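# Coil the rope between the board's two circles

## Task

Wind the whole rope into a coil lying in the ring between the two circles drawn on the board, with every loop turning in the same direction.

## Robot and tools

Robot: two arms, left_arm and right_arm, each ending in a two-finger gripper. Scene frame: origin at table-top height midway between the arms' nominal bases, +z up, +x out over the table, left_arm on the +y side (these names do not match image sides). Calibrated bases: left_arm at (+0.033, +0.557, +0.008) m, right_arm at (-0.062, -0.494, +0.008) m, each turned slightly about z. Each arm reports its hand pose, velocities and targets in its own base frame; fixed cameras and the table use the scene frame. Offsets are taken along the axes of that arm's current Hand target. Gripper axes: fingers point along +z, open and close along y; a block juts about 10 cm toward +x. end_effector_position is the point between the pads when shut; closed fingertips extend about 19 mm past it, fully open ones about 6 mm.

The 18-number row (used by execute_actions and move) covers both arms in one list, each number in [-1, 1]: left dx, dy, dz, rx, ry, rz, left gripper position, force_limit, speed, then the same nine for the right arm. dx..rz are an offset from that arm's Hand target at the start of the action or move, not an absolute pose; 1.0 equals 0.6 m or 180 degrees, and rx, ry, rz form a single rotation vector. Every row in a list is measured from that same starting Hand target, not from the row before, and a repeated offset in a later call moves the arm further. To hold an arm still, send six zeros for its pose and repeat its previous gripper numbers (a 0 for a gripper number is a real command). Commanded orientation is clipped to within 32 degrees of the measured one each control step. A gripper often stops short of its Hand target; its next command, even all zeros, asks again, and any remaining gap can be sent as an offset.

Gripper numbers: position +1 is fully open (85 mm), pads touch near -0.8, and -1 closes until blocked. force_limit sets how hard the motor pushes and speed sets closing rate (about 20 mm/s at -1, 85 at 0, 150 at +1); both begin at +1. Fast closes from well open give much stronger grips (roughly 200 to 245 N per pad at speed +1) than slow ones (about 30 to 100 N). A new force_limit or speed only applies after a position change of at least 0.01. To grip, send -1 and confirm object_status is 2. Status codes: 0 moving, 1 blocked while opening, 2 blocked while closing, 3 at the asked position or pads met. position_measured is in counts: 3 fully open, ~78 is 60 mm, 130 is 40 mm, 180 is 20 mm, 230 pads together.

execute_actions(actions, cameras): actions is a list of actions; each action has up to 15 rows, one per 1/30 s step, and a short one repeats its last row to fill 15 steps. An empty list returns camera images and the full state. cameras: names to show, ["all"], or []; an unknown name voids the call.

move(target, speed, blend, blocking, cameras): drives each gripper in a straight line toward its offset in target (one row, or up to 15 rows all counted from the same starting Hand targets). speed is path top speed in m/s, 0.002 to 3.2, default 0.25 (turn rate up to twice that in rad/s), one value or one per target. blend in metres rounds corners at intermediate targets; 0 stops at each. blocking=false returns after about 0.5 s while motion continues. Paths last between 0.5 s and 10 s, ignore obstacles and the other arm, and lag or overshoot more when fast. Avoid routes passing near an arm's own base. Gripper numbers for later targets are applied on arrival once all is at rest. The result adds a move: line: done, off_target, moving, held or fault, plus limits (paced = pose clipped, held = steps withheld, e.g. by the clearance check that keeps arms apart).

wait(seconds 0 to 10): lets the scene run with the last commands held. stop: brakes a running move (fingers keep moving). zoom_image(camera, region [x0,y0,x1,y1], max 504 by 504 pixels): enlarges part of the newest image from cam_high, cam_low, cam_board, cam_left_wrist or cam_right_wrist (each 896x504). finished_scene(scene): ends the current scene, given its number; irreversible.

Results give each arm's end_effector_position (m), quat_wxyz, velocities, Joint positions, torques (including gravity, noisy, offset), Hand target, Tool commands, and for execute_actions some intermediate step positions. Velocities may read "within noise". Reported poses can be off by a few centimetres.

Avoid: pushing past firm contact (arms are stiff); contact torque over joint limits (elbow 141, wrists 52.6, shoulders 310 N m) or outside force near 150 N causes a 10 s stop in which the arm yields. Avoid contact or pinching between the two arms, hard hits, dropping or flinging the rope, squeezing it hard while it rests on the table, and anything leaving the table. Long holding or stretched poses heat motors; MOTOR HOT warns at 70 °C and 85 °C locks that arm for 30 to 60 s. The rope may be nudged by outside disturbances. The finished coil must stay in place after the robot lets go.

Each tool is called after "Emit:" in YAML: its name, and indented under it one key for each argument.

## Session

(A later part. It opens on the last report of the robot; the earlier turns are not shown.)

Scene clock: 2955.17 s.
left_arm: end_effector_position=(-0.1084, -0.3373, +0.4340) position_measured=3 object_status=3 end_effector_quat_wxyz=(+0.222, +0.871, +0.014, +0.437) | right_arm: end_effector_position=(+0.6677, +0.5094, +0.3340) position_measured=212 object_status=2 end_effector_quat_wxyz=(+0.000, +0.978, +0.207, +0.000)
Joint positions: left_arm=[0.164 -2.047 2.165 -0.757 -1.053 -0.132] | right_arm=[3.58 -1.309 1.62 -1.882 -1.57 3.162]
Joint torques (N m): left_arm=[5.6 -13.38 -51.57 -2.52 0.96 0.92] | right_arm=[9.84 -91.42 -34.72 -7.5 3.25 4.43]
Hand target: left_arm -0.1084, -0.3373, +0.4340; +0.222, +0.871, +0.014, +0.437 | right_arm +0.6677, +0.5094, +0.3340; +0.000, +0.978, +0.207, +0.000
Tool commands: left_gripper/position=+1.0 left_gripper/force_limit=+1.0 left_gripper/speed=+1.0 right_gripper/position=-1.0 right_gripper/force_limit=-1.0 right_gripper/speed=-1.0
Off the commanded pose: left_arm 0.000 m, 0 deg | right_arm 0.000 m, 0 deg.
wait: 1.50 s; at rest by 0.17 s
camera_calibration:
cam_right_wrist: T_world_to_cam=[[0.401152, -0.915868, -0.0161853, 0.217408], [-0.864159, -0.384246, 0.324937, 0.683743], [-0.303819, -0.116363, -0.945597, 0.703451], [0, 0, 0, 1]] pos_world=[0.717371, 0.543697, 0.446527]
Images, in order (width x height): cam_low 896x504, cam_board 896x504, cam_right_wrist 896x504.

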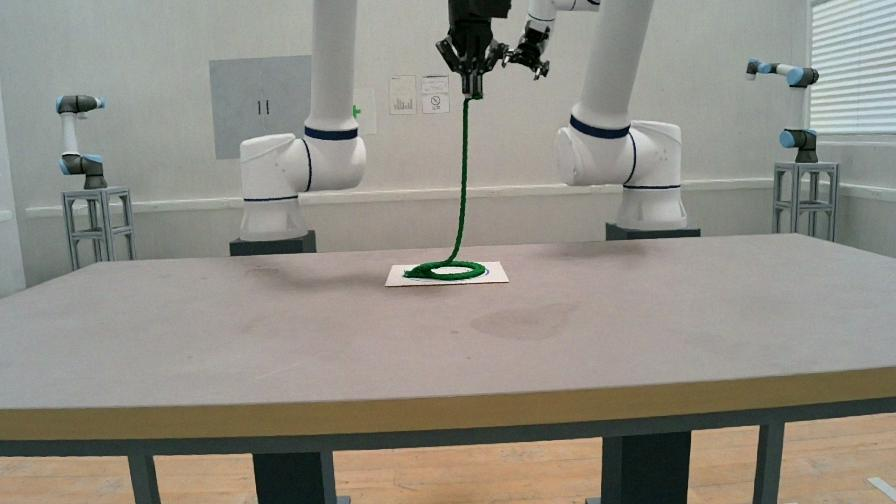

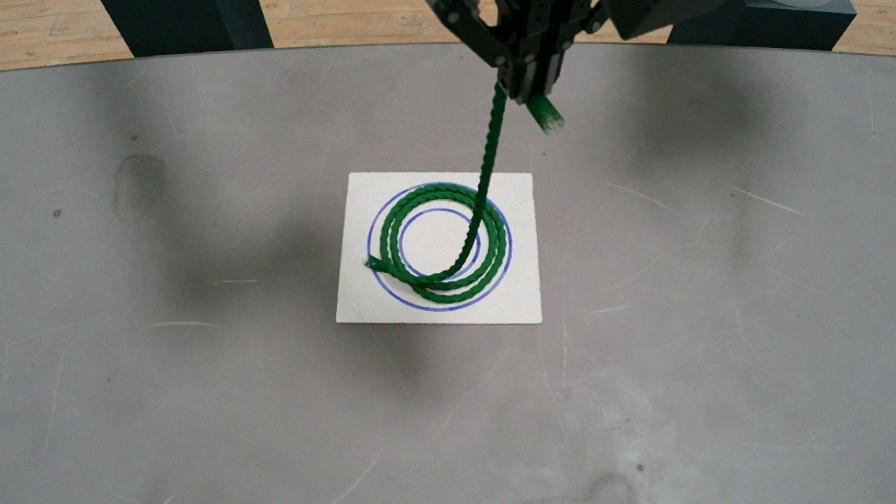

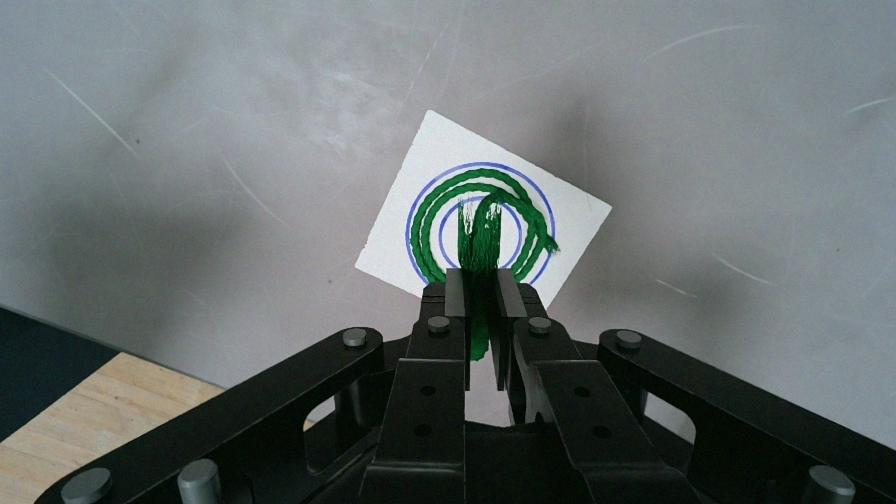

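Emit:
move:
  target:
    - [0,0,0,0,0,0,1,1,1,-0.01053,-0.02271,0.0225,0,0,0,-1,-1,-1]
    - [0,0,0,0,0,0,1,1,1,-0.02794,-0.041,0.045,0,0,0,-1,-1,-1]
  speed: 0.02
  blend: 0.004

Emit:
wait:
  seconds: 1.5
  cameras: ["cam_board", "cam_low", "cam_right_wrist"]

Emit:
zoom_image:
  camera: "cam_board"
  region: [355, 170, 525, 320]

Emit:
zoom_image:
  camera: "cam_right_wrist"
  region: [380, 120, 630, 330]

Scene clock: 2968.57 s.
left_arm: end_effector_position=(-0.1084, -0.3373, +0.4340) position_measured=3 object_status=3 end_effector_quat_wxyz=(+0.222, +0.871, +0.014, +0.437) | right_arm: end_effector_position=(+0.6424, +0.5251, +0.3071) position_measured=212 object_status=2 end_effector_quat_wxyz=(+0.000, +0.978, +0.207, +0.000)
Joint positions: left_arm=[0.164 -2.047 2.165 -0.757 -1.053 -0.132] | right_arm=[3.611 -1.31 1.672 -1.933 -1.57 3.193]
Joint torques (N m): left_arm=[5.36 -13.11 -52 -2.57 0.95 1.12] | right_arm=[11.17 -140.26 -33.91 -7.46 3.68 4.27]
Hand target: left_arm -0.1084, -0.3373, +0.4340; +0.222, +0.871, +0.014, +0.437 | right_arm +0.6423, +0.5251, +0.3070; +0.000, +0.978, +0.207, +0.000
Off the commanded pose: left_arm 0.000 m, 0 deg | right_arm 0.000 m, 0 deg.
move: done

Scene clock: 2970.07 s.
left_arm: end_effector_position=(-0.1084, -0.3373, +0.4340) position_measured=3 object_status=3 end_effector_quat_wxyz=(+0.222, +0.871, +0.014, +0.437) | right_arm: end_effector_position=(+0.6423, +0.5251, +0.3070) position_measured=212 object_status=2 end_effector_quat_wxyz=(+0.000, +0.978, +0.207, +0.000)
Joint positions: left_arm=[0.164 -2.047 2.165 -0.757 -1.053 -0.132] | right_arm=[3.611 -1.31 1.672 -1.933 -1.57 3.193]
Joint torques (N m): left_arm=[5 -14.06 -51.17 -2.6 1.16 1.02] | right_arm=[7.92 -141.88 -33.65 -7.34 2.85 4.04]
Hand target: left_arm -0.1084, -0.3373, +0.4340; +0.222, +0.871, +0.014, +0.437 | right_arm +0.6423, +0.5251, +0.3070; +0.000, +0.978, +0.207, +0.000
Tool commands: left_gripper/position=+1.0 left_gripper/force_limit=+1.0 left_gripper/speed=+1.0 right_gripper/position=-1.0 right_gripper/force_limit=-1.0 right_gripper/speed=-1.0
Off the commanded pose: left_arm 0.000 m, 0 deg | right_arm 0.000 m, 0 deg.
wait: 1.50 s; at rest by 0.17 s
camera_calibration:
cam_right_wrist: T_world_to_cam=[[0.401125, -0.915879, -0.0162719, 0.24156], [-0.864171, -0.38425, 0.324901, 0.676711], [-0.303822, -0.116264, -0.945608, 0.672012], [0, 0, 0, 1]] pos_world=[0.692071, 0.559398, 0.419527]
Images, in order (width x height): cam_low 896x504, cam_board 896x504, cam_right_wrist 896x504.

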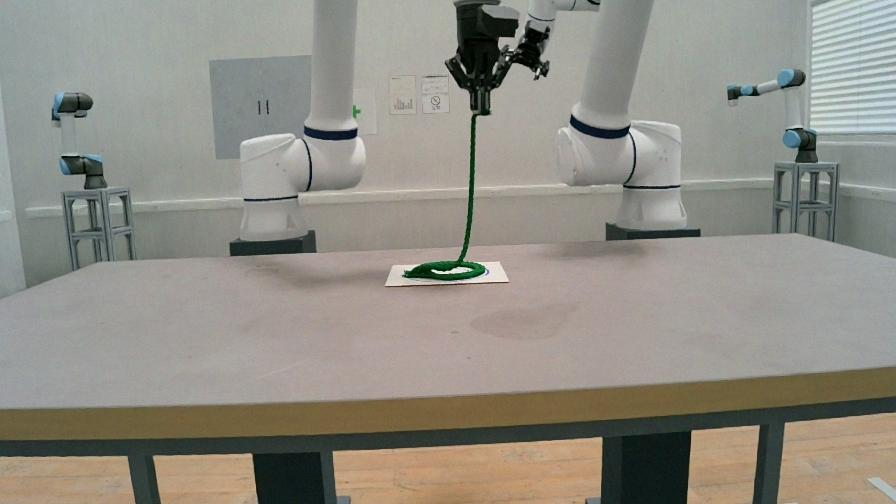

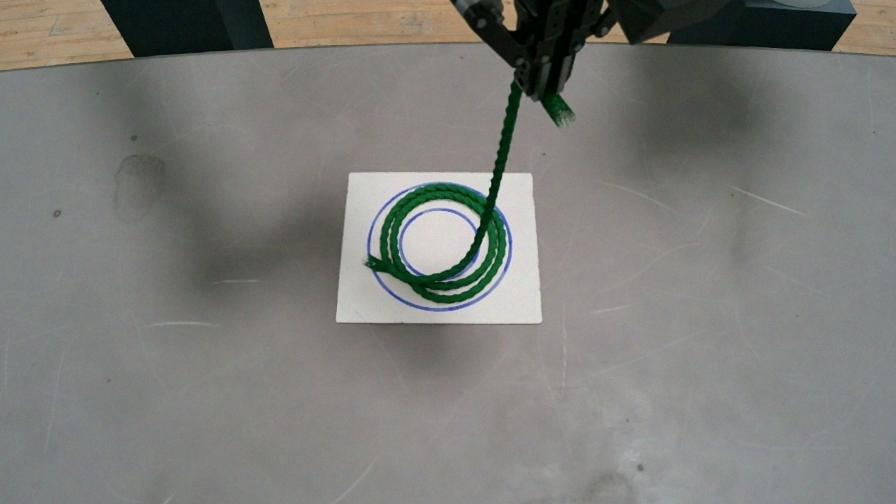

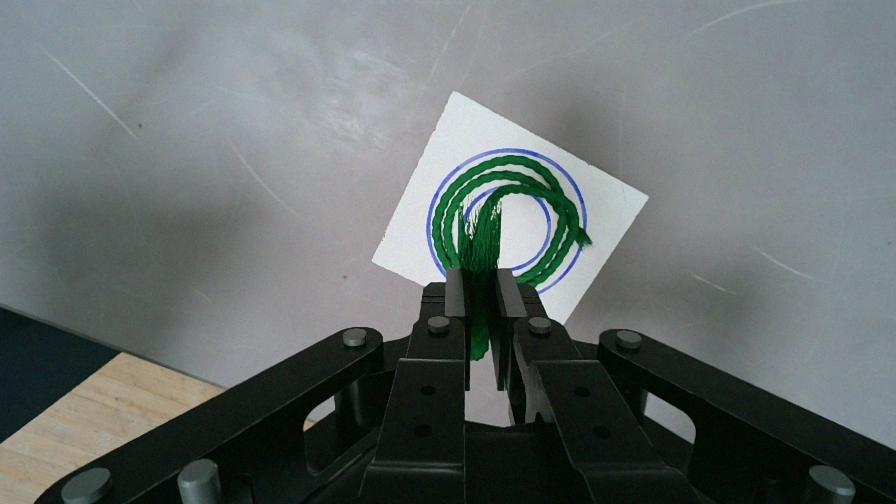

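Scaled by 2.965.

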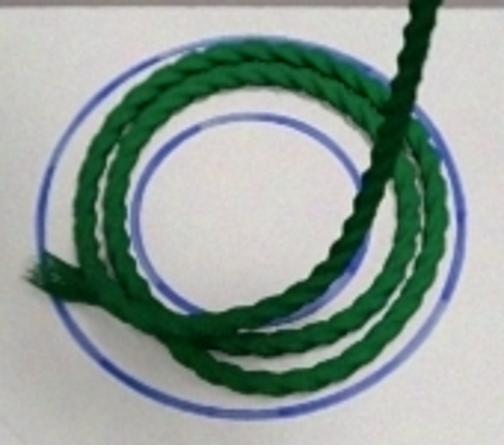

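Scaled by 2.016.

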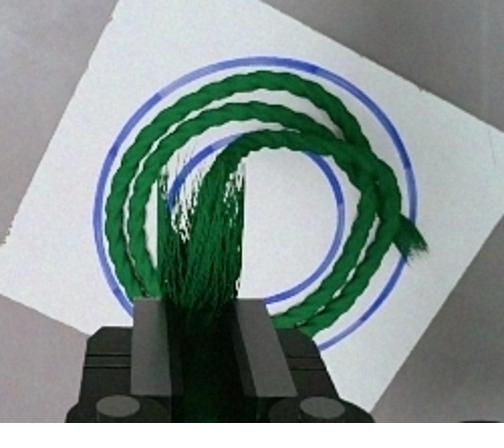

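Emit:
move:
  target: [0,0,0,0,0,0,1,1,1,0.0078,-0.0093,0.02,0,0,0,-1,-1,-1]
  speed: 0.02

Emit:
wait:
  seconds: 1.5
  cameras: ["cam_board", "cam_low", "cam_right_wrist"]

Emit:
zoom_image:
  camera: "cam_board"
  region: [355, 170, 525, 320]

Emit:
zoom_image:
  camera: "cam_right_wrist"
  region: [380, 120, 630, 330]

Scene clock: 2980.70 s.
left_arm: end_effector_position=(-0.1084, -0.3373, +0.4340) position_measured=3 object_status=3 end_effector_quat_wxyz=(+0.222, +0.871, +0.014, +0.437) | right_arm: end_effector_position=(+0.6443, +0.5320, +0.2952) position_measured=212 object_status=2 end_effector_quat_wxyz=(+0.000, +0.978, +0.207, +0.000)
Joint positions: left_arm=[0.164 -2.047 2.165 -0.757 -1.053 -0.132] | right_arm=[3.618 -1.294 1.673 -1.95 -1.57 3.2]
Joint torques (N m): left_arm=[4.65 -13.83 -51.38 -2.68 1.28 0.93] | right_arm=[9.99 -91.15 -34.74 -7.11 2.2 4.44]
Hand target: left_arm -0.1084, -0.3373, +0.4340; +0.222, +0.871, +0.014, +0.437 | right_arm +0.6443, +0.5321, +0.2950; +0.000, +0.978, +0.207, +0.000
Off the commanded pose: left_arm 0.000 m, 0 deg | right_arm 0.000 m, 0 deg.
move: done

Scene clock: 2982.20 s.
left_arm: end_effector_position=(-0.1084, -0.3373, +0.4340) position_measured=3 object_status=3 end_effector_quat_wxyz=(+0.222, +0.871, +0.014, +0.437) | right_arm: end_effector_position=(+0.6443, +0.5321, +0.2950) position_measured=212 object_status=2 end_effector_quat_wxyz=(+0.000, +0.978, +0.207, +0.000)
Joint positions: left_arm=[0.164 -2.047 2.165 -0.757 -1.053 -0.132] | right_arm=[3.618 -1.294 1.673 -1.95 -1.57 3.2]
Joint torques (N m): left_arm=[4.12 -12.86 -51.45 -2.56 1.21 0.86] | right_arm=[9.87 -93.21 -33.58 -7.79 2.4 4.24]
Hand target: left_arm -0.1084, -0.3373, +0.4340; +0.222, +0.871, +0.014, +0.437 | right_arm +0.6443, +0.5321, +0.2950; +0.000, +0.978, +0.207, +0.000
Tool commands: left_gripper/position=+1.0 left_gripper/force_limit=+1.0 left_gripper/speed=+1.0 right_gripper/position=-1.0 right_gripper/force_limit=-1.0 right_gripper/speed=-1.0
Off the commanded pose: left_arm 0.000 m, 0 deg | right_arm 0.000 m, 0 deg.
wait: 1.50 s; at rest by 0.17 s
camera_calibration:
cam_right_wrist: T_world_to_cam=[[0.401152, -0.915868, -0.0161853, 0.246913], [-0.864159, -0.384246, 0.324937, 0.685003], [-0.303819, -0.116363, -0.945597, 0.662135], [0, 0, 0, 1]] pos_world=[0.694071, 0.566397, 0.407527]
Images, in order (width x height): cam_low 896x504, cam_board 896x504, cam_right_wrist 896x504.

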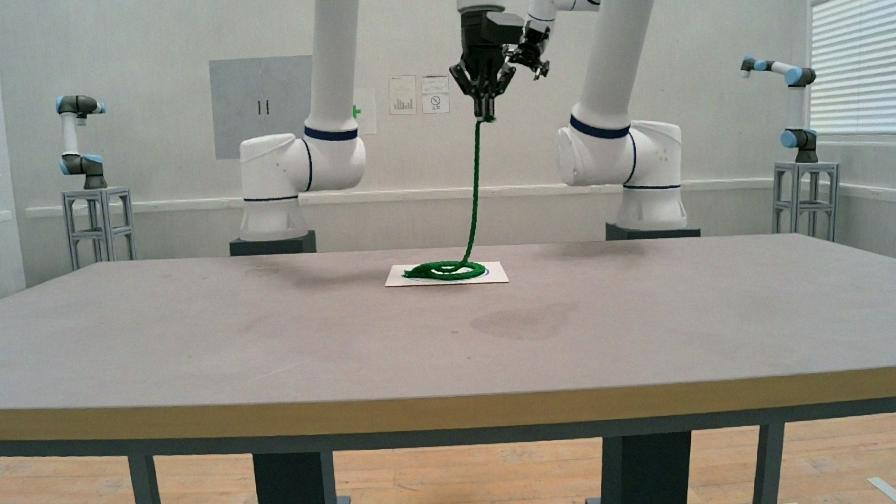

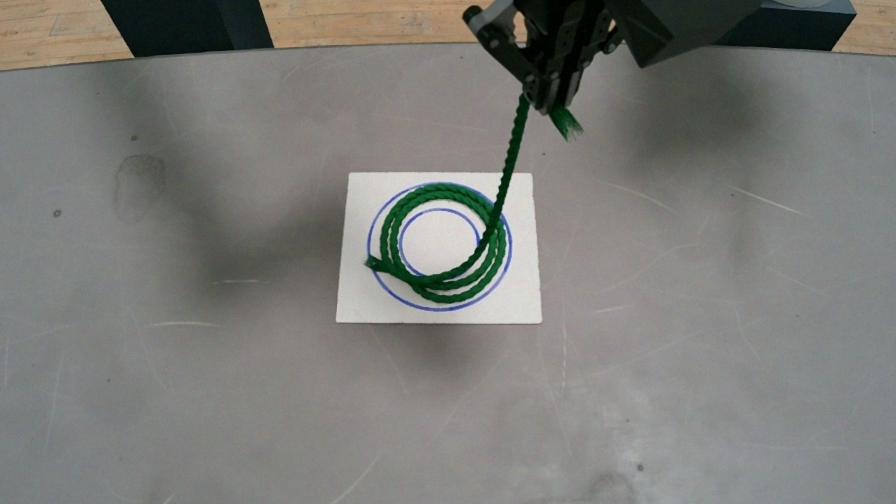

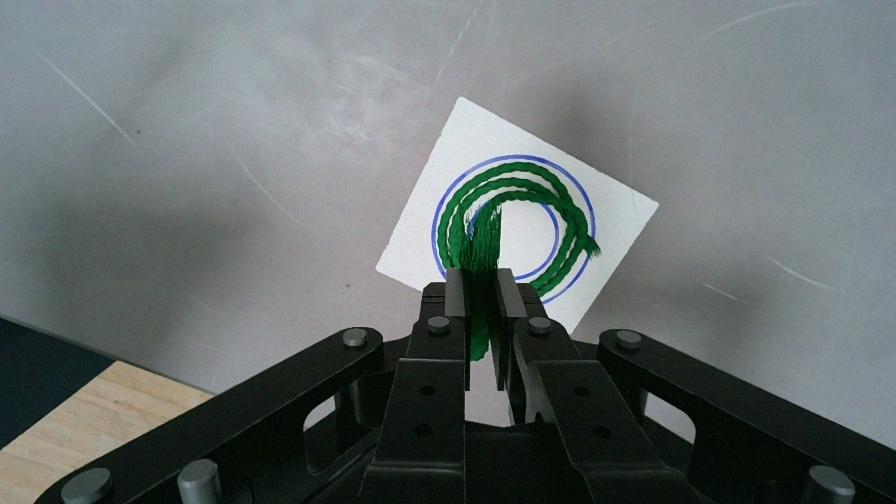

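Scaled by 2.965.

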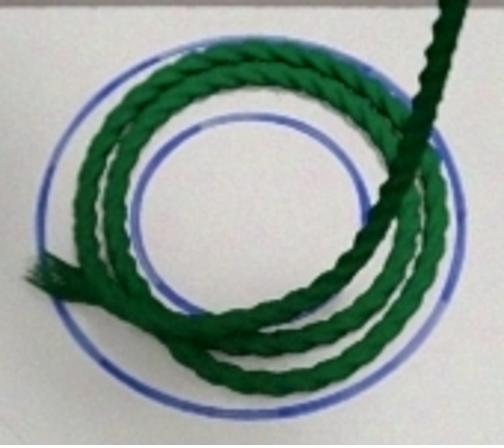

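Scaled by 2.016.

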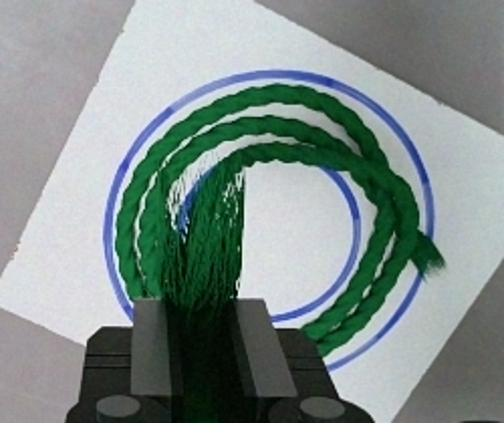

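Emit:
move:
  target:
    - [0,0,0,0,0,0,1,1,1,-0.02305,-0.0175,0.02167,0,0,0,-1,-1,-1]
    - [0,0,0,0,0,0,1,1,1,-0.05075,-0.02613,0.04333,0,0,0,-1,-1,-1]
  speed: 0.02
  blend: 0.004

Emit:
wait:
  seconds: 1.5
  cameras: ["cam_board", "cam_low", "cam_right_wrist"]

Emit:
zoom_image:
  camera: "cam_board"
  region: [355, 170, 525, 320]

Emit:
zoom_image:
  camera: "cam_right_wrist"
  region: [400, 100, 650, 310]

Scene clock: 2998.83 s.
left_arm: end_effector_position=(-0.1084, -0.3373, +0.4340) position_measured=3 object_status=3 end_effector_quat_wxyz=(+0.222, +0.871, +0.014, +0.437) | right_arm: end_effector_position=(+0.6102, +0.5341, +0.2691) position_measured=212 object_status=2 end_effector_quat_wxyz=(+0.000, +0.978, +0.207, +0.000)
Joint positions: left_arm=[0.164 -2.047 2.165 -0.757 -1.053 -0.132] | right_arm=[3.64 -1.315 1.751 -2.006 -1.57 3.222]
Joint torques (N m): left_arm=[4.76 -13.23 -51.12 -2.61 0.88 0.93] | right_arm=[10.69 -138.67 -32.49 -7.37 3.58 4.03]
Hand target: left_arm -0.1084, -0.3373, +0.4340; +0.222, +0.871, +0.014, +0.437 | right_arm +0.6101, +0.5341, +0.2691; +0.000, +0.978, +0.207, +0.000
Off the commanded pose: left_arm 0.000 m, 0 deg | right_arm 0.000 m, 0 deg.
move: done

Scene clock: 3000.33 s.
left_arm: end_effector_position=(-0.1084, -0.3373, +0.4340) position_measured=3 object_status=3 end_effector_quat_wxyz=(+0.222, +0.871, +0.014, +0.437) | right_arm: end_effector_position=(+0.6101, +0.5341, +0.2691) position_measured=212 object_status=2 end_effector_quat_wxyz=(+0.000, +0.978, +0.207, +0.000)
Joint positions: left_arm=[0.164 -2.047 2.165 -0.757 -1.053 -0.132] | right_arm=[3.64 -1.315 1.751 -2.007 -1.57 3.222]
Joint torques (N m): left_arm=[3.58 -12.95 -51.28 -2.63 1.11 0.98] | right_arm=[9.82 -140.13 -32.25 -7.81 3.54 4.22]
Hand target: left_arm -0.1084, -0.3373, +0.4340; +0.222, +0.871, +0.014, +0.437 | right_arm +0.6101, +0.5341, +0.2691; +0.000, +0.978, +0.207, +0.000
Tool commands: left_gripper/position=+1.0 left_gripper/force_limit=+1.0 left_gripper/speed=+1.0 right_gripper/position=-1.0 right_gripper/force_limit=-1.0 right_gripper/speed=-1.0
Off the commanded pose: left_arm 0.000 m, 0 deg | right_arm 0.000 m, 0 deg.
wait: 1.50 s; at rest by 0.17 s
camera_calibration:
cam_right_wrist: T_world_to_cam=[[0.401152, -0.915868, -0.0161853, 0.262044], [-0.864159, -0.384246, 0.324937, 0.664665], [-0.303819, -0.116363, -0.945597, 0.627392], [0, 0, 0, 1]] pos_world=[0.659871, 0.568397, 0.381527]
Images, in order (width x height): cam_low 896x504, cam_board 896x504, cam_right_wrist 896x504.

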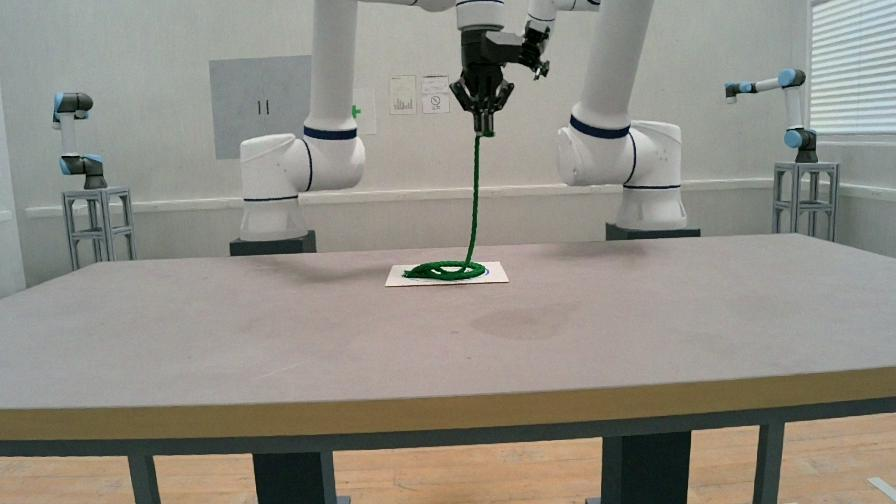

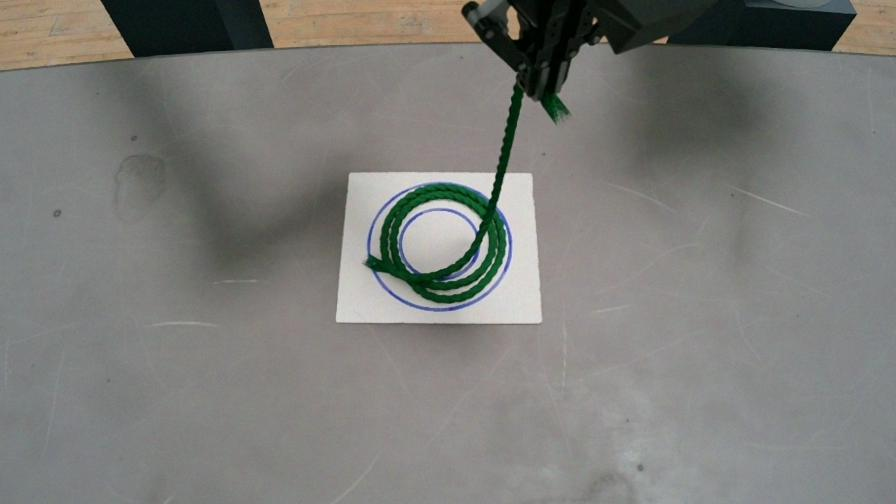

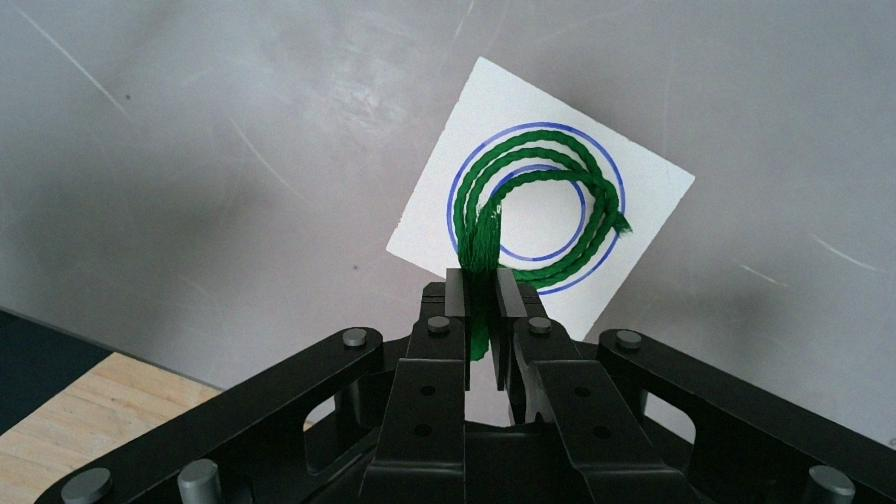

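Scaled by 2.965.

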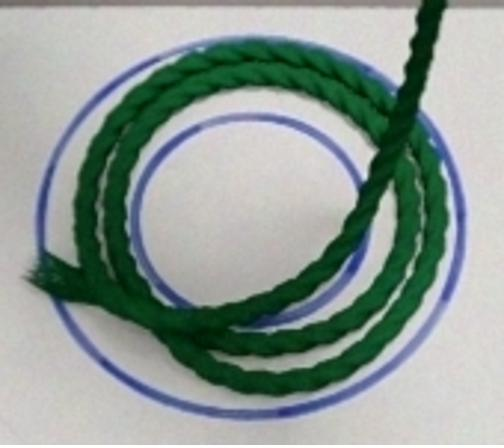

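Scaled by 2.016.

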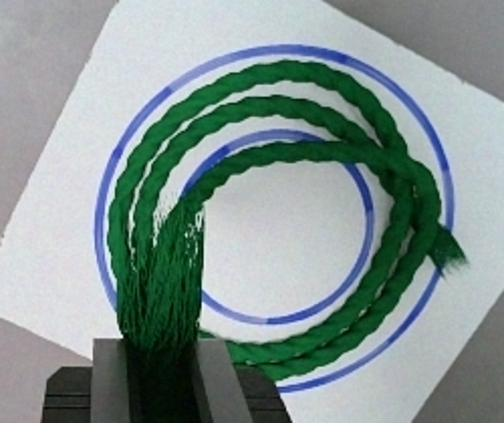

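Emit:
move:
  target: [0,0,0,0,0,0,1,1,1,0,0,0.02333,0,0,0,-1,-1,-1]
  speed: 0.02

Emit:
wait:
  seconds: 1.5
  cameras: ["cam_board", "cam_low", "cam_right_wrist"]

Emit:
zoom_image:
  camera: "cam_board"
  region: [355, 170, 525, 320]

Emit:
zoom_image:
  camera: "cam_low"
  region: [380, 200, 520, 300]

Scene clock: 3010.53 s.
left_arm: end_effector_position=(-0.1084, -0.3373, +0.4340) position_measured=3 object_status=3 end_effector_quat_wxyz=(+0.222, +0.871, +0.014, +0.437) | right_arm: end_effector_position=(+0.6101, +0.5341, +0.2552) position_measured=212 object_status=2 end_effector_quat_wxyz=(+0.000, +0.978, +0.207, +0.000)
Joint positions: left_arm=[0.164 -2.047 2.165 -0.757 -1.053 -0.132] | right_arm=[3.64 -1.305 1.765 -2.03 -1.57 3.222]
Joint torques (N m): left_arm=[3.97 -13.82 -51.53 -2.72 1.05 1.1] | right_arm=[10.59 -88.1 -32.26 -7.87 3.37 4.48]
Hand target: left_arm -0.1084, -0.3373, +0.4340; +0.222, +0.871, +0.014, +0.437 | right_arm +0.6101, +0.5341, +0.2551; +0.000, +0.978, +0.207, +0.000
Off the commanded pose: left_arm 0.000 m, 0 deg | right_arm 0.000 m, 0 deg.
move: done

Scene clock: 3012.03 s.
left_arm: end_effector_position=(-0.1084, -0.3373, +0.4340) position_measured=3 object_status=3 end_effector_quat_wxyz=(+0.222, +0.871, +0.014, +0.437) | right_arm: end_effector_position=(+0.6101, +0.5341, +0.2551) position_measured=212 object_status=2 end_effector_quat_wxyz=(+0.000, +0.978, +0.207, +0.000)
Joint positions: left_arm=[0.164 -2.047 2.165 -0.757 -1.053 -0.132] | right_arm=[3.64 -1.305 1.765 -2.031 -1.57 3.222]
Joint torques (N m): left_arm=[4.06 -13.57 -51.67 -2.74 0.91 1.09] | right_arm=[10.46 -88.33 -32.37 -7.72 3.49 4.34]
Hand target: left_arm -0.1084, -0.3373, +0.4340; +0.222, +0.871, +0.014, +0.437 | right_arm +0.6101, +0.5341, +0.2551; +0.000, +0.978, +0.207, +0.000
Tool commands: left_gripper/position=+1.0 left_gripper/force_limit=+1.0 left_gripper/speed=+1.0 right_gripper/position=-1.0 right_gripper/force_limit=-1.0 right_gripper/speed=-1.0
Off the commanded pose: left_arm 0.000 m, 0 deg | right_arm 0.000 m, 0 deg.
wait: 1.50 s; at rest by 0.17 s
camera_calibration:
cam_right_wrist: T_world_to_cam=[[0.401152, -0.915868, -0.0161853, 0.261817], [-0.864159, -0.384246, 0.324937, 0.669214], [-0.303819, -0.116363, -0.945597, 0.614153], [0, 0, 0, 1]] pos_world=[0.659871, 0.568397, 0.367527]
Images, in order (width x height): cam_low 896x504, cam_board 896x504, cam_right_wrist 896x504.

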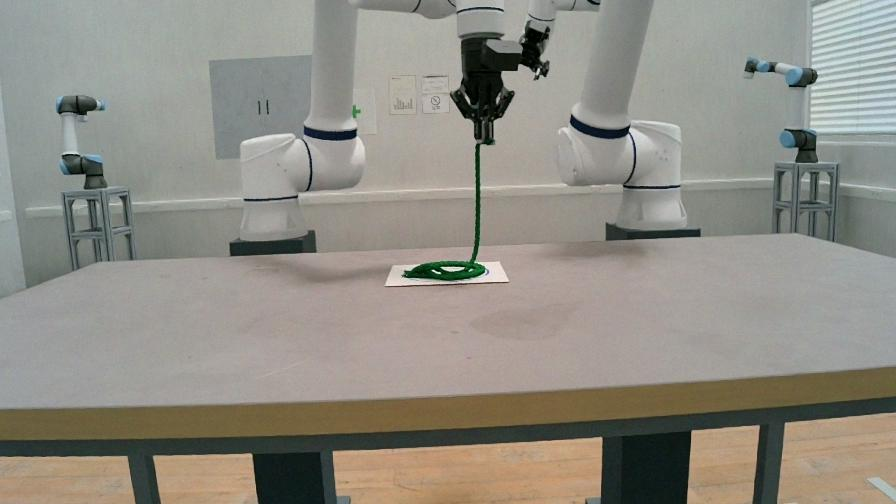

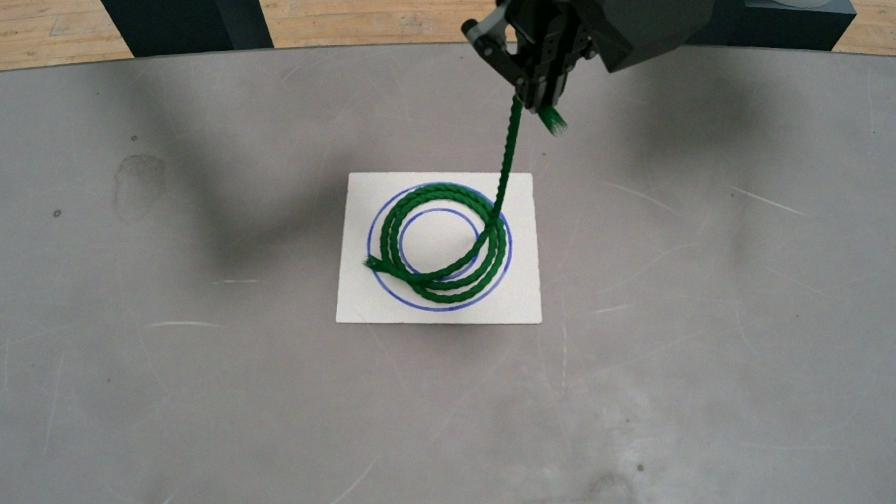

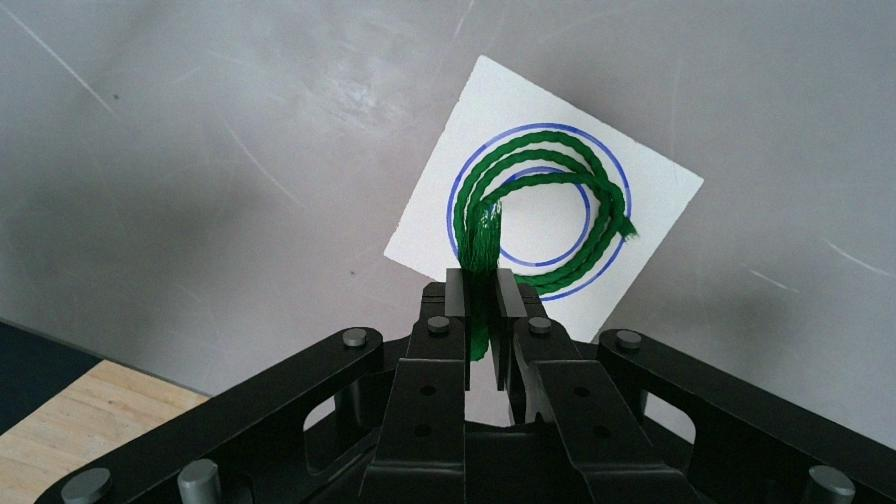

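Scaled by 2.965.

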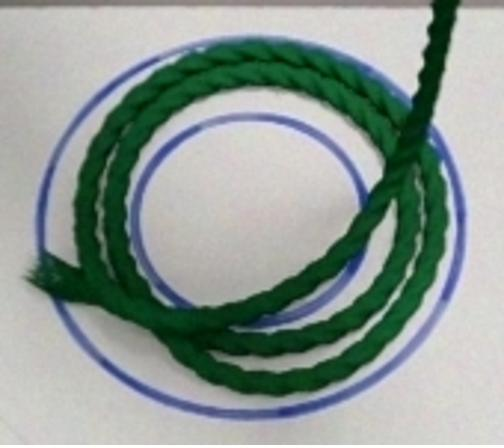

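Scaled by 3.600.

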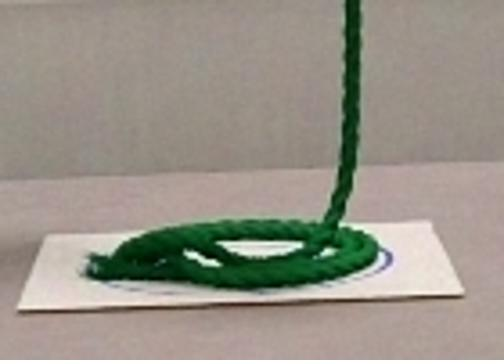

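Emit:
move:
  target:
    - [0,0,0,0,0,0,1,1,1,0,0,-0.03333,0,0,0,-1,-1,-1]
    - [0,0,0,0,0,0,1,1,1,0.0644,0.0632,-0.1332,0,0,0,-1,-1,-1]
    - [0,0,0,0,0,0,1,1,1,0.0752,0.1153,-0.1882,0,0,0,-1,-1,-1]
    - [0,0,0,0,0,0,1,1,1,0.0671,0.1664,-0.2365,0,0,0,-1,-1,-1]
  speed: 0.035
  blend: 0.006

Emit:
wait:
  seconds: 2
  cameras: ["cam_board", "cam_low"]

Emit:
zoom_image:
  camera: "cam_board"
  region: [355, 170, 525, 320]

Emit:
zoom_image:
  camera: "cam_low"
  region: [380, 200, 520, 300]

Scene clock: 3055.40 s.
left_arm: end_effector_position=(-0.1084, -0.3373, +0.4340) position_measured=3 object_status=3 end_effector_quat_wxyz=(+0.222, +0.871, +0.014, +0.437) | right_arm: end_effector_position=(+0.6875, +0.4593, +0.3967) position_measured=212 object_status=2 end_effector_quat_wxyz=(+0.000, +0.978, +0.207, +0.000)
Joint positions: left_arm=[0.164 -2.047 2.165 -0.757 -1.053 -0.132] | right_arm=[3.514 -1.356 1.566 -1.781 -1.57 3.096]
Joint torques (N m): left_arm=[3.94 -14.07 -51.79 -2.7 1.13 1.07] | right_arm=[-6.54 -138.02 -57.24 -2.73 -1.18 -2.76]
Hand target: left_arm -0.1084, -0.3373, +0.4340; +0.222, +0.871, +0.014, +0.437 | right_arm +0.6875, +0.4591, +0.3969; +0.000, +0.978, +0.207, +0.000
Off the commanded pose: left_arm 0.000 m, 0 deg | right_arm 0.000 m, 0 deg.
move: done

Scene clock: 3057.40 s.
left_arm: end_effector_position=(-0.1084, -0.3373, +0.4340) position_measured=3 object_status=3 end_effector_quat_wxyz=(+0.222, +0.871, +0.014, +0.437) | right_arm: end_effector_position=(+0.6875, +0.4591, +0.3969) position_measured=212 object_status=2 end_effector_quat_wxyz=(+0.000, +0.978, +0.207, +0.000)
Joint positions: left_arm=[0.164 -2.047 2.165 -0.757 -1.053 -0.132] | right_arm=[3.514 -1.356 1.566 -1.781 -1.57 3.096]
Joint torques (N m): left_arm=[4.67 -12.62 -51.31 -2.78 0.89 0.95] | right_arm=[-7.23 -138.82 -56.41 -2.2 1.36 -2.65]
Hand target: left_arm -0.1084, -0.3373, +0.4340; +0.222, +0.871, +0.014, +0.437 | right_arm +0.6875, +0.4591, +0.3969; +0.000, +0.978, +0.207, +0.000
Tool commands: left_gripper/position=+1.0 left_gripper/force_limit=+1.0 left_gripper/speed=+1.0 right_gripper/position=-1.0 right_gripper/force_limit=-1.0 right_gripper/speed=-1.0
Off the commanded pose: left_arm 0.000 m, 0 deg | right_arm 0.000 m, 0 deg.
wait: 2.00 s; at rest by 0.17 s
Images, in order (width x height): cam_low 896x504, cam_board 896x504.

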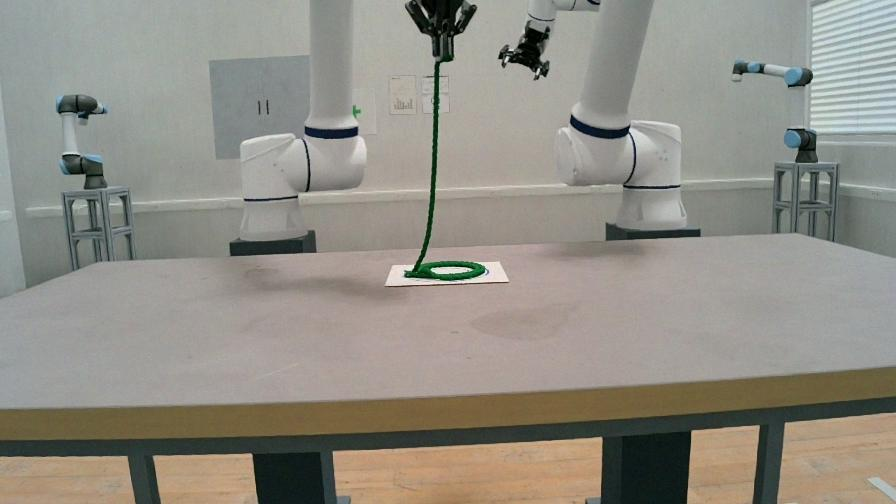

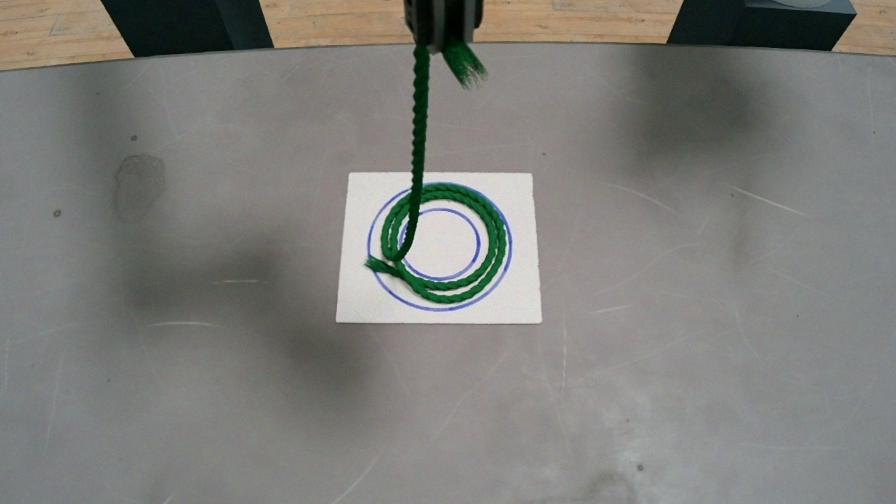

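Scaled by 2.965.

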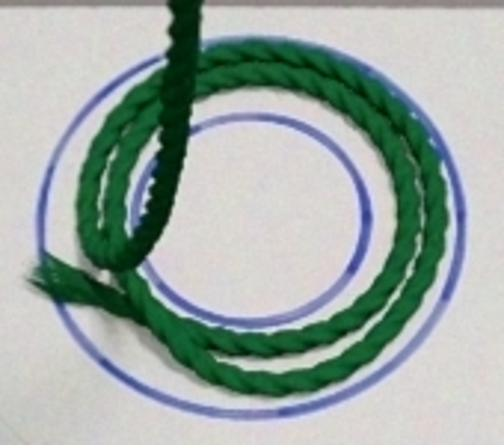

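Scaled by 3.600.

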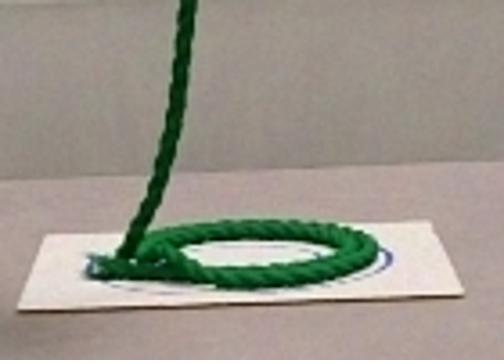

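Emit:
move:
  target: [0,0,0,0,0,0,1,1,1,-0.0618,-0.0456,-0.3717,0,0,0,-1,-1,-1]
  speed: 0.06

Emit:
wait:
  seconds: 1.0
  cameras: ["cam_board", "cam_low"]

Scene clock: 3145.67 s.
left_arm: end_effector_position=(-0.1084, -0.3373, +0.4340) position_measured=3 object_status=3 end_effector_quat_wxyz=(+0.222, +0.871, +0.014, +0.437) | right_arm: end_effector_position=(+0.6427, +0.4690, +0.6199) position_measured=212 object_status=2 end_effector_quat_wxyz=(+0.000, +0.978, +0.207, +0.000)
Joint positions: left_arm=[0.164 -2.047 2.165 -0.757 -1.053 -0.132] | right_arm=[3.547 -1.416 1.245 -1.4 -1.57 3.129]
Joint torques (N m): left_arm=[4.17 -13.84 -51.87 -2.58 1.04 0.88] | right_arm=[10.8 -79.13 -57.44 -2.18 2.59 4.09]
Hand target: left_arm -0.1084, -0.3373, +0.4340; +0.222, +0.871, +0.014, +0.437 | right_arm +0.6426, +0.4690, +0.6200; +0.000, +0.978, +0.207, +0.000
Off the commanded pose: left_arm 0.000 m, 0 deg | right_arm 0.000 m, 0 deg.
move: done

Scene clock: 3146.67 s.
left_arm: end_effector_position=(-0.1084, -0.3373, +0.4340) position_measured=3 object_status=3 end_effector_quat_wxyz=(+0.222, +0.871, +0.014, +0.437) | right_arm: end_effector_position=(+0.6426, +0.4690, +0.6200) position_measured=212 object_status=2 end_effector_quat_wxyz=(+0.000, +0.978, +0.207, +0.000)
Joint positions: left_arm=[0.164 -2.047 2.165 -0.757 -1.053 -0.132] | right_arm=[3.547 -1.416 1.245 -1.4 -1.57 3.129]
Joint torques (N m): left_arm=[3.37 -12.66 -51.25 -2.78 1.05 0.92] | right_arm=[10.36 -79.16 -55.91 -1.97 -0.26 4.86]
Hand target: left_arm -0.1084, -0.3373, +0.4340; +0.222, +0.871, +0.014, +0.437 | right_arm +0.6426, +0.4690, +0.6200; +0.000, +0.978, +0.207, +0.000
Tool commands: left_gripper/position=+1.0 left_gripper/force_limit=+1.0 left_gripper/speed=+1.0 right_gripper/position=-1.0 right_gripper/force_limit=-1.0 right_gripper/speed=-1.0
Off the commanded pose: left_arm 0.000 m, 0 deg | right_arm 0.000 m, 0 deg.
wait: 1.00 s; at rest by 0.17 s
Images, in order (width x height): cam_low 896x504, cam_board 896x504.

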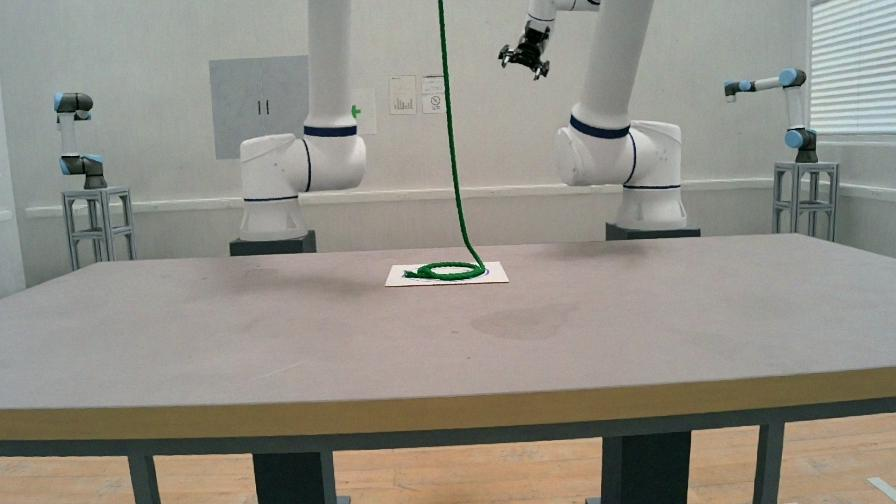

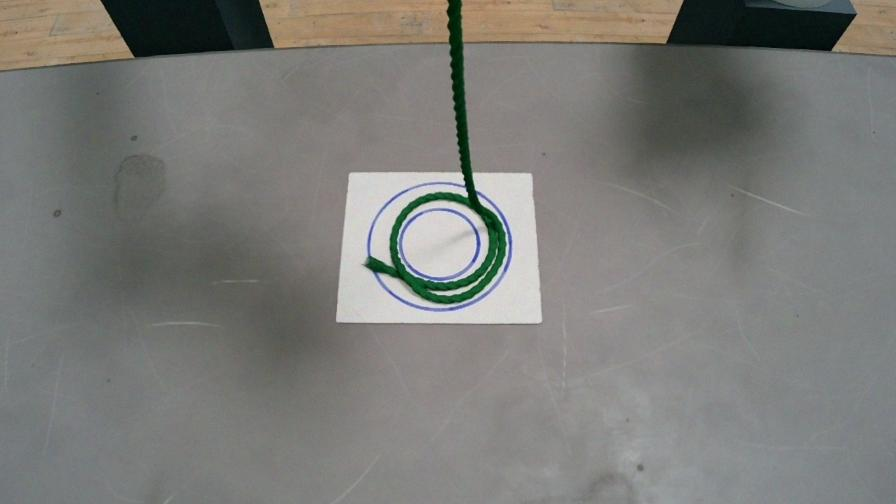

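Emit:
move:
  target: [0,0,0,0,0,0,1,1,1,-0.03667,0,-0.3533,0,0.25,0,-1,-1,-1]
  speed: 0.07

Emit:
wait:
  seconds: 0.5
  cameras: ["cam_board", "cam_low"]

Scene clock: 3161.13 s.
left_arm: end_effector_position=(-0.1084, -0.3373, +0.4340) position_measured=3 object_status=3 end_effector_quat_wxyz=(+0.222, +0.871, +0.014, +0.437) | right_arm: end_effector_position=(+0.6227, +0.4600, +0.8319) position_measured=212 object_status=2 end_effector_quat_wxyz=(-0.080, +0.904, +0.192, +0.374)
Joint positions: left_arm=[0.164 -2.047 2.165 -0.757 -1.053 -0.132] | right_arm=[3.542 -1.701 1.45 -2.104 -1.558 3.129]
Joint torques (N m): left_arm=[5.97 -12.58 -51.43 -2.91 1.23 0.86] | right_arm=[-6.09 -88.03 -35.38 -7.99 4.03 4.34]
Hand target: left_arm -0.1084, -0.3373, +0.4340; +0.222, +0.871, +0.014, +0.437 | right_arm +0.6227, +0.4600, +0.8319; -0.080, +0.904, +0.192, +0.374
Off the commanded pose: left_arm 0.000 m, 0 deg | right_arm 0.000 m, 0 deg.
move: done

Scene clock: 3161.63 s.
left_arm: end_effector_position=(-0.1084, -0.3373, +0.4340) position_measured=3 object_status=3 end_effector_quat_wxyz=(+0.222, +0.871, +0.014, +0.437) | right_arm: end_effector_position=(+0.6227, +0.4600, +0.8319) position_measured=212 object_status=2 end_effector_quat_wxyz=(-0.080, +0.904, +0.192, +0.374)
Joint positions: left_arm=[0.164 -2.047 2.165 -0.757 -1.053 -0.132] | right_arm=[3.542 -1.701 1.45 -2.104 -1.558 3.129]
Joint torques (N m): left_arm=[5 -13.71 -51.5 -2.96 1.21 0.97] | right_arm=[-6.83 -88.05 -36.42 -8.09 3.9 4.27]
Hand target: left_arm -0.1084, -0.3373, +0.4340; +0.222, +0.871, +0.014, +0.437 | right_arm +0.6227, +0.4600, +0.8319; -0.080, +0.904, +0.192, +0.374
Tool commands: left_gripper/position=+1.0 left_gripper/force_limit=+1.0 left_gripper/speed=+1.0 right_gripper/position=-1.0 right_gripper/force_limit=-1.0 right_gripper/speed=-1.0
Off the commanded pose: left_arm 0.000 m, 0 deg | right_arm 0.000 m, 0 deg.
wait: 0.50 s; at rest by 0.17 s
Images, in order (width x height): cam_low 896x504, cam_board 896x504.

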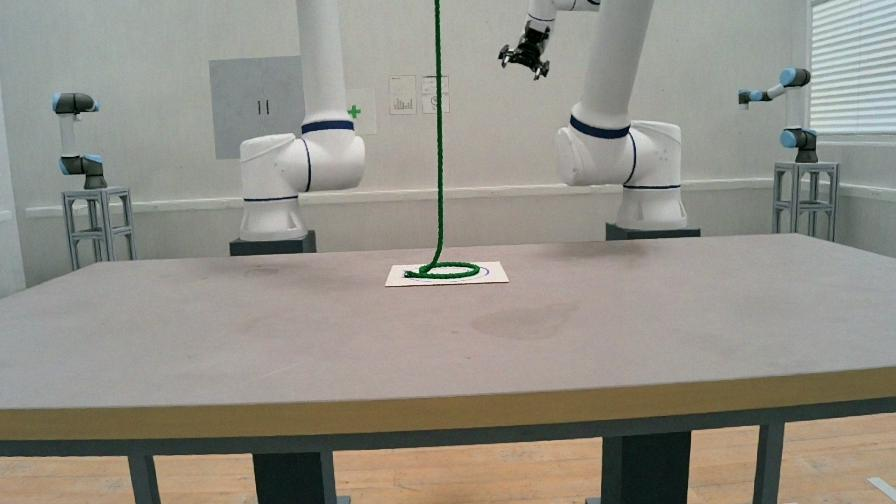

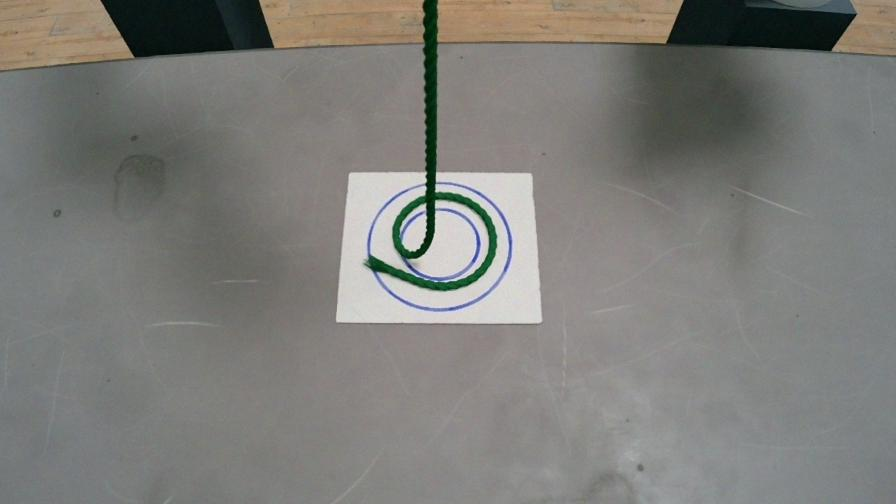

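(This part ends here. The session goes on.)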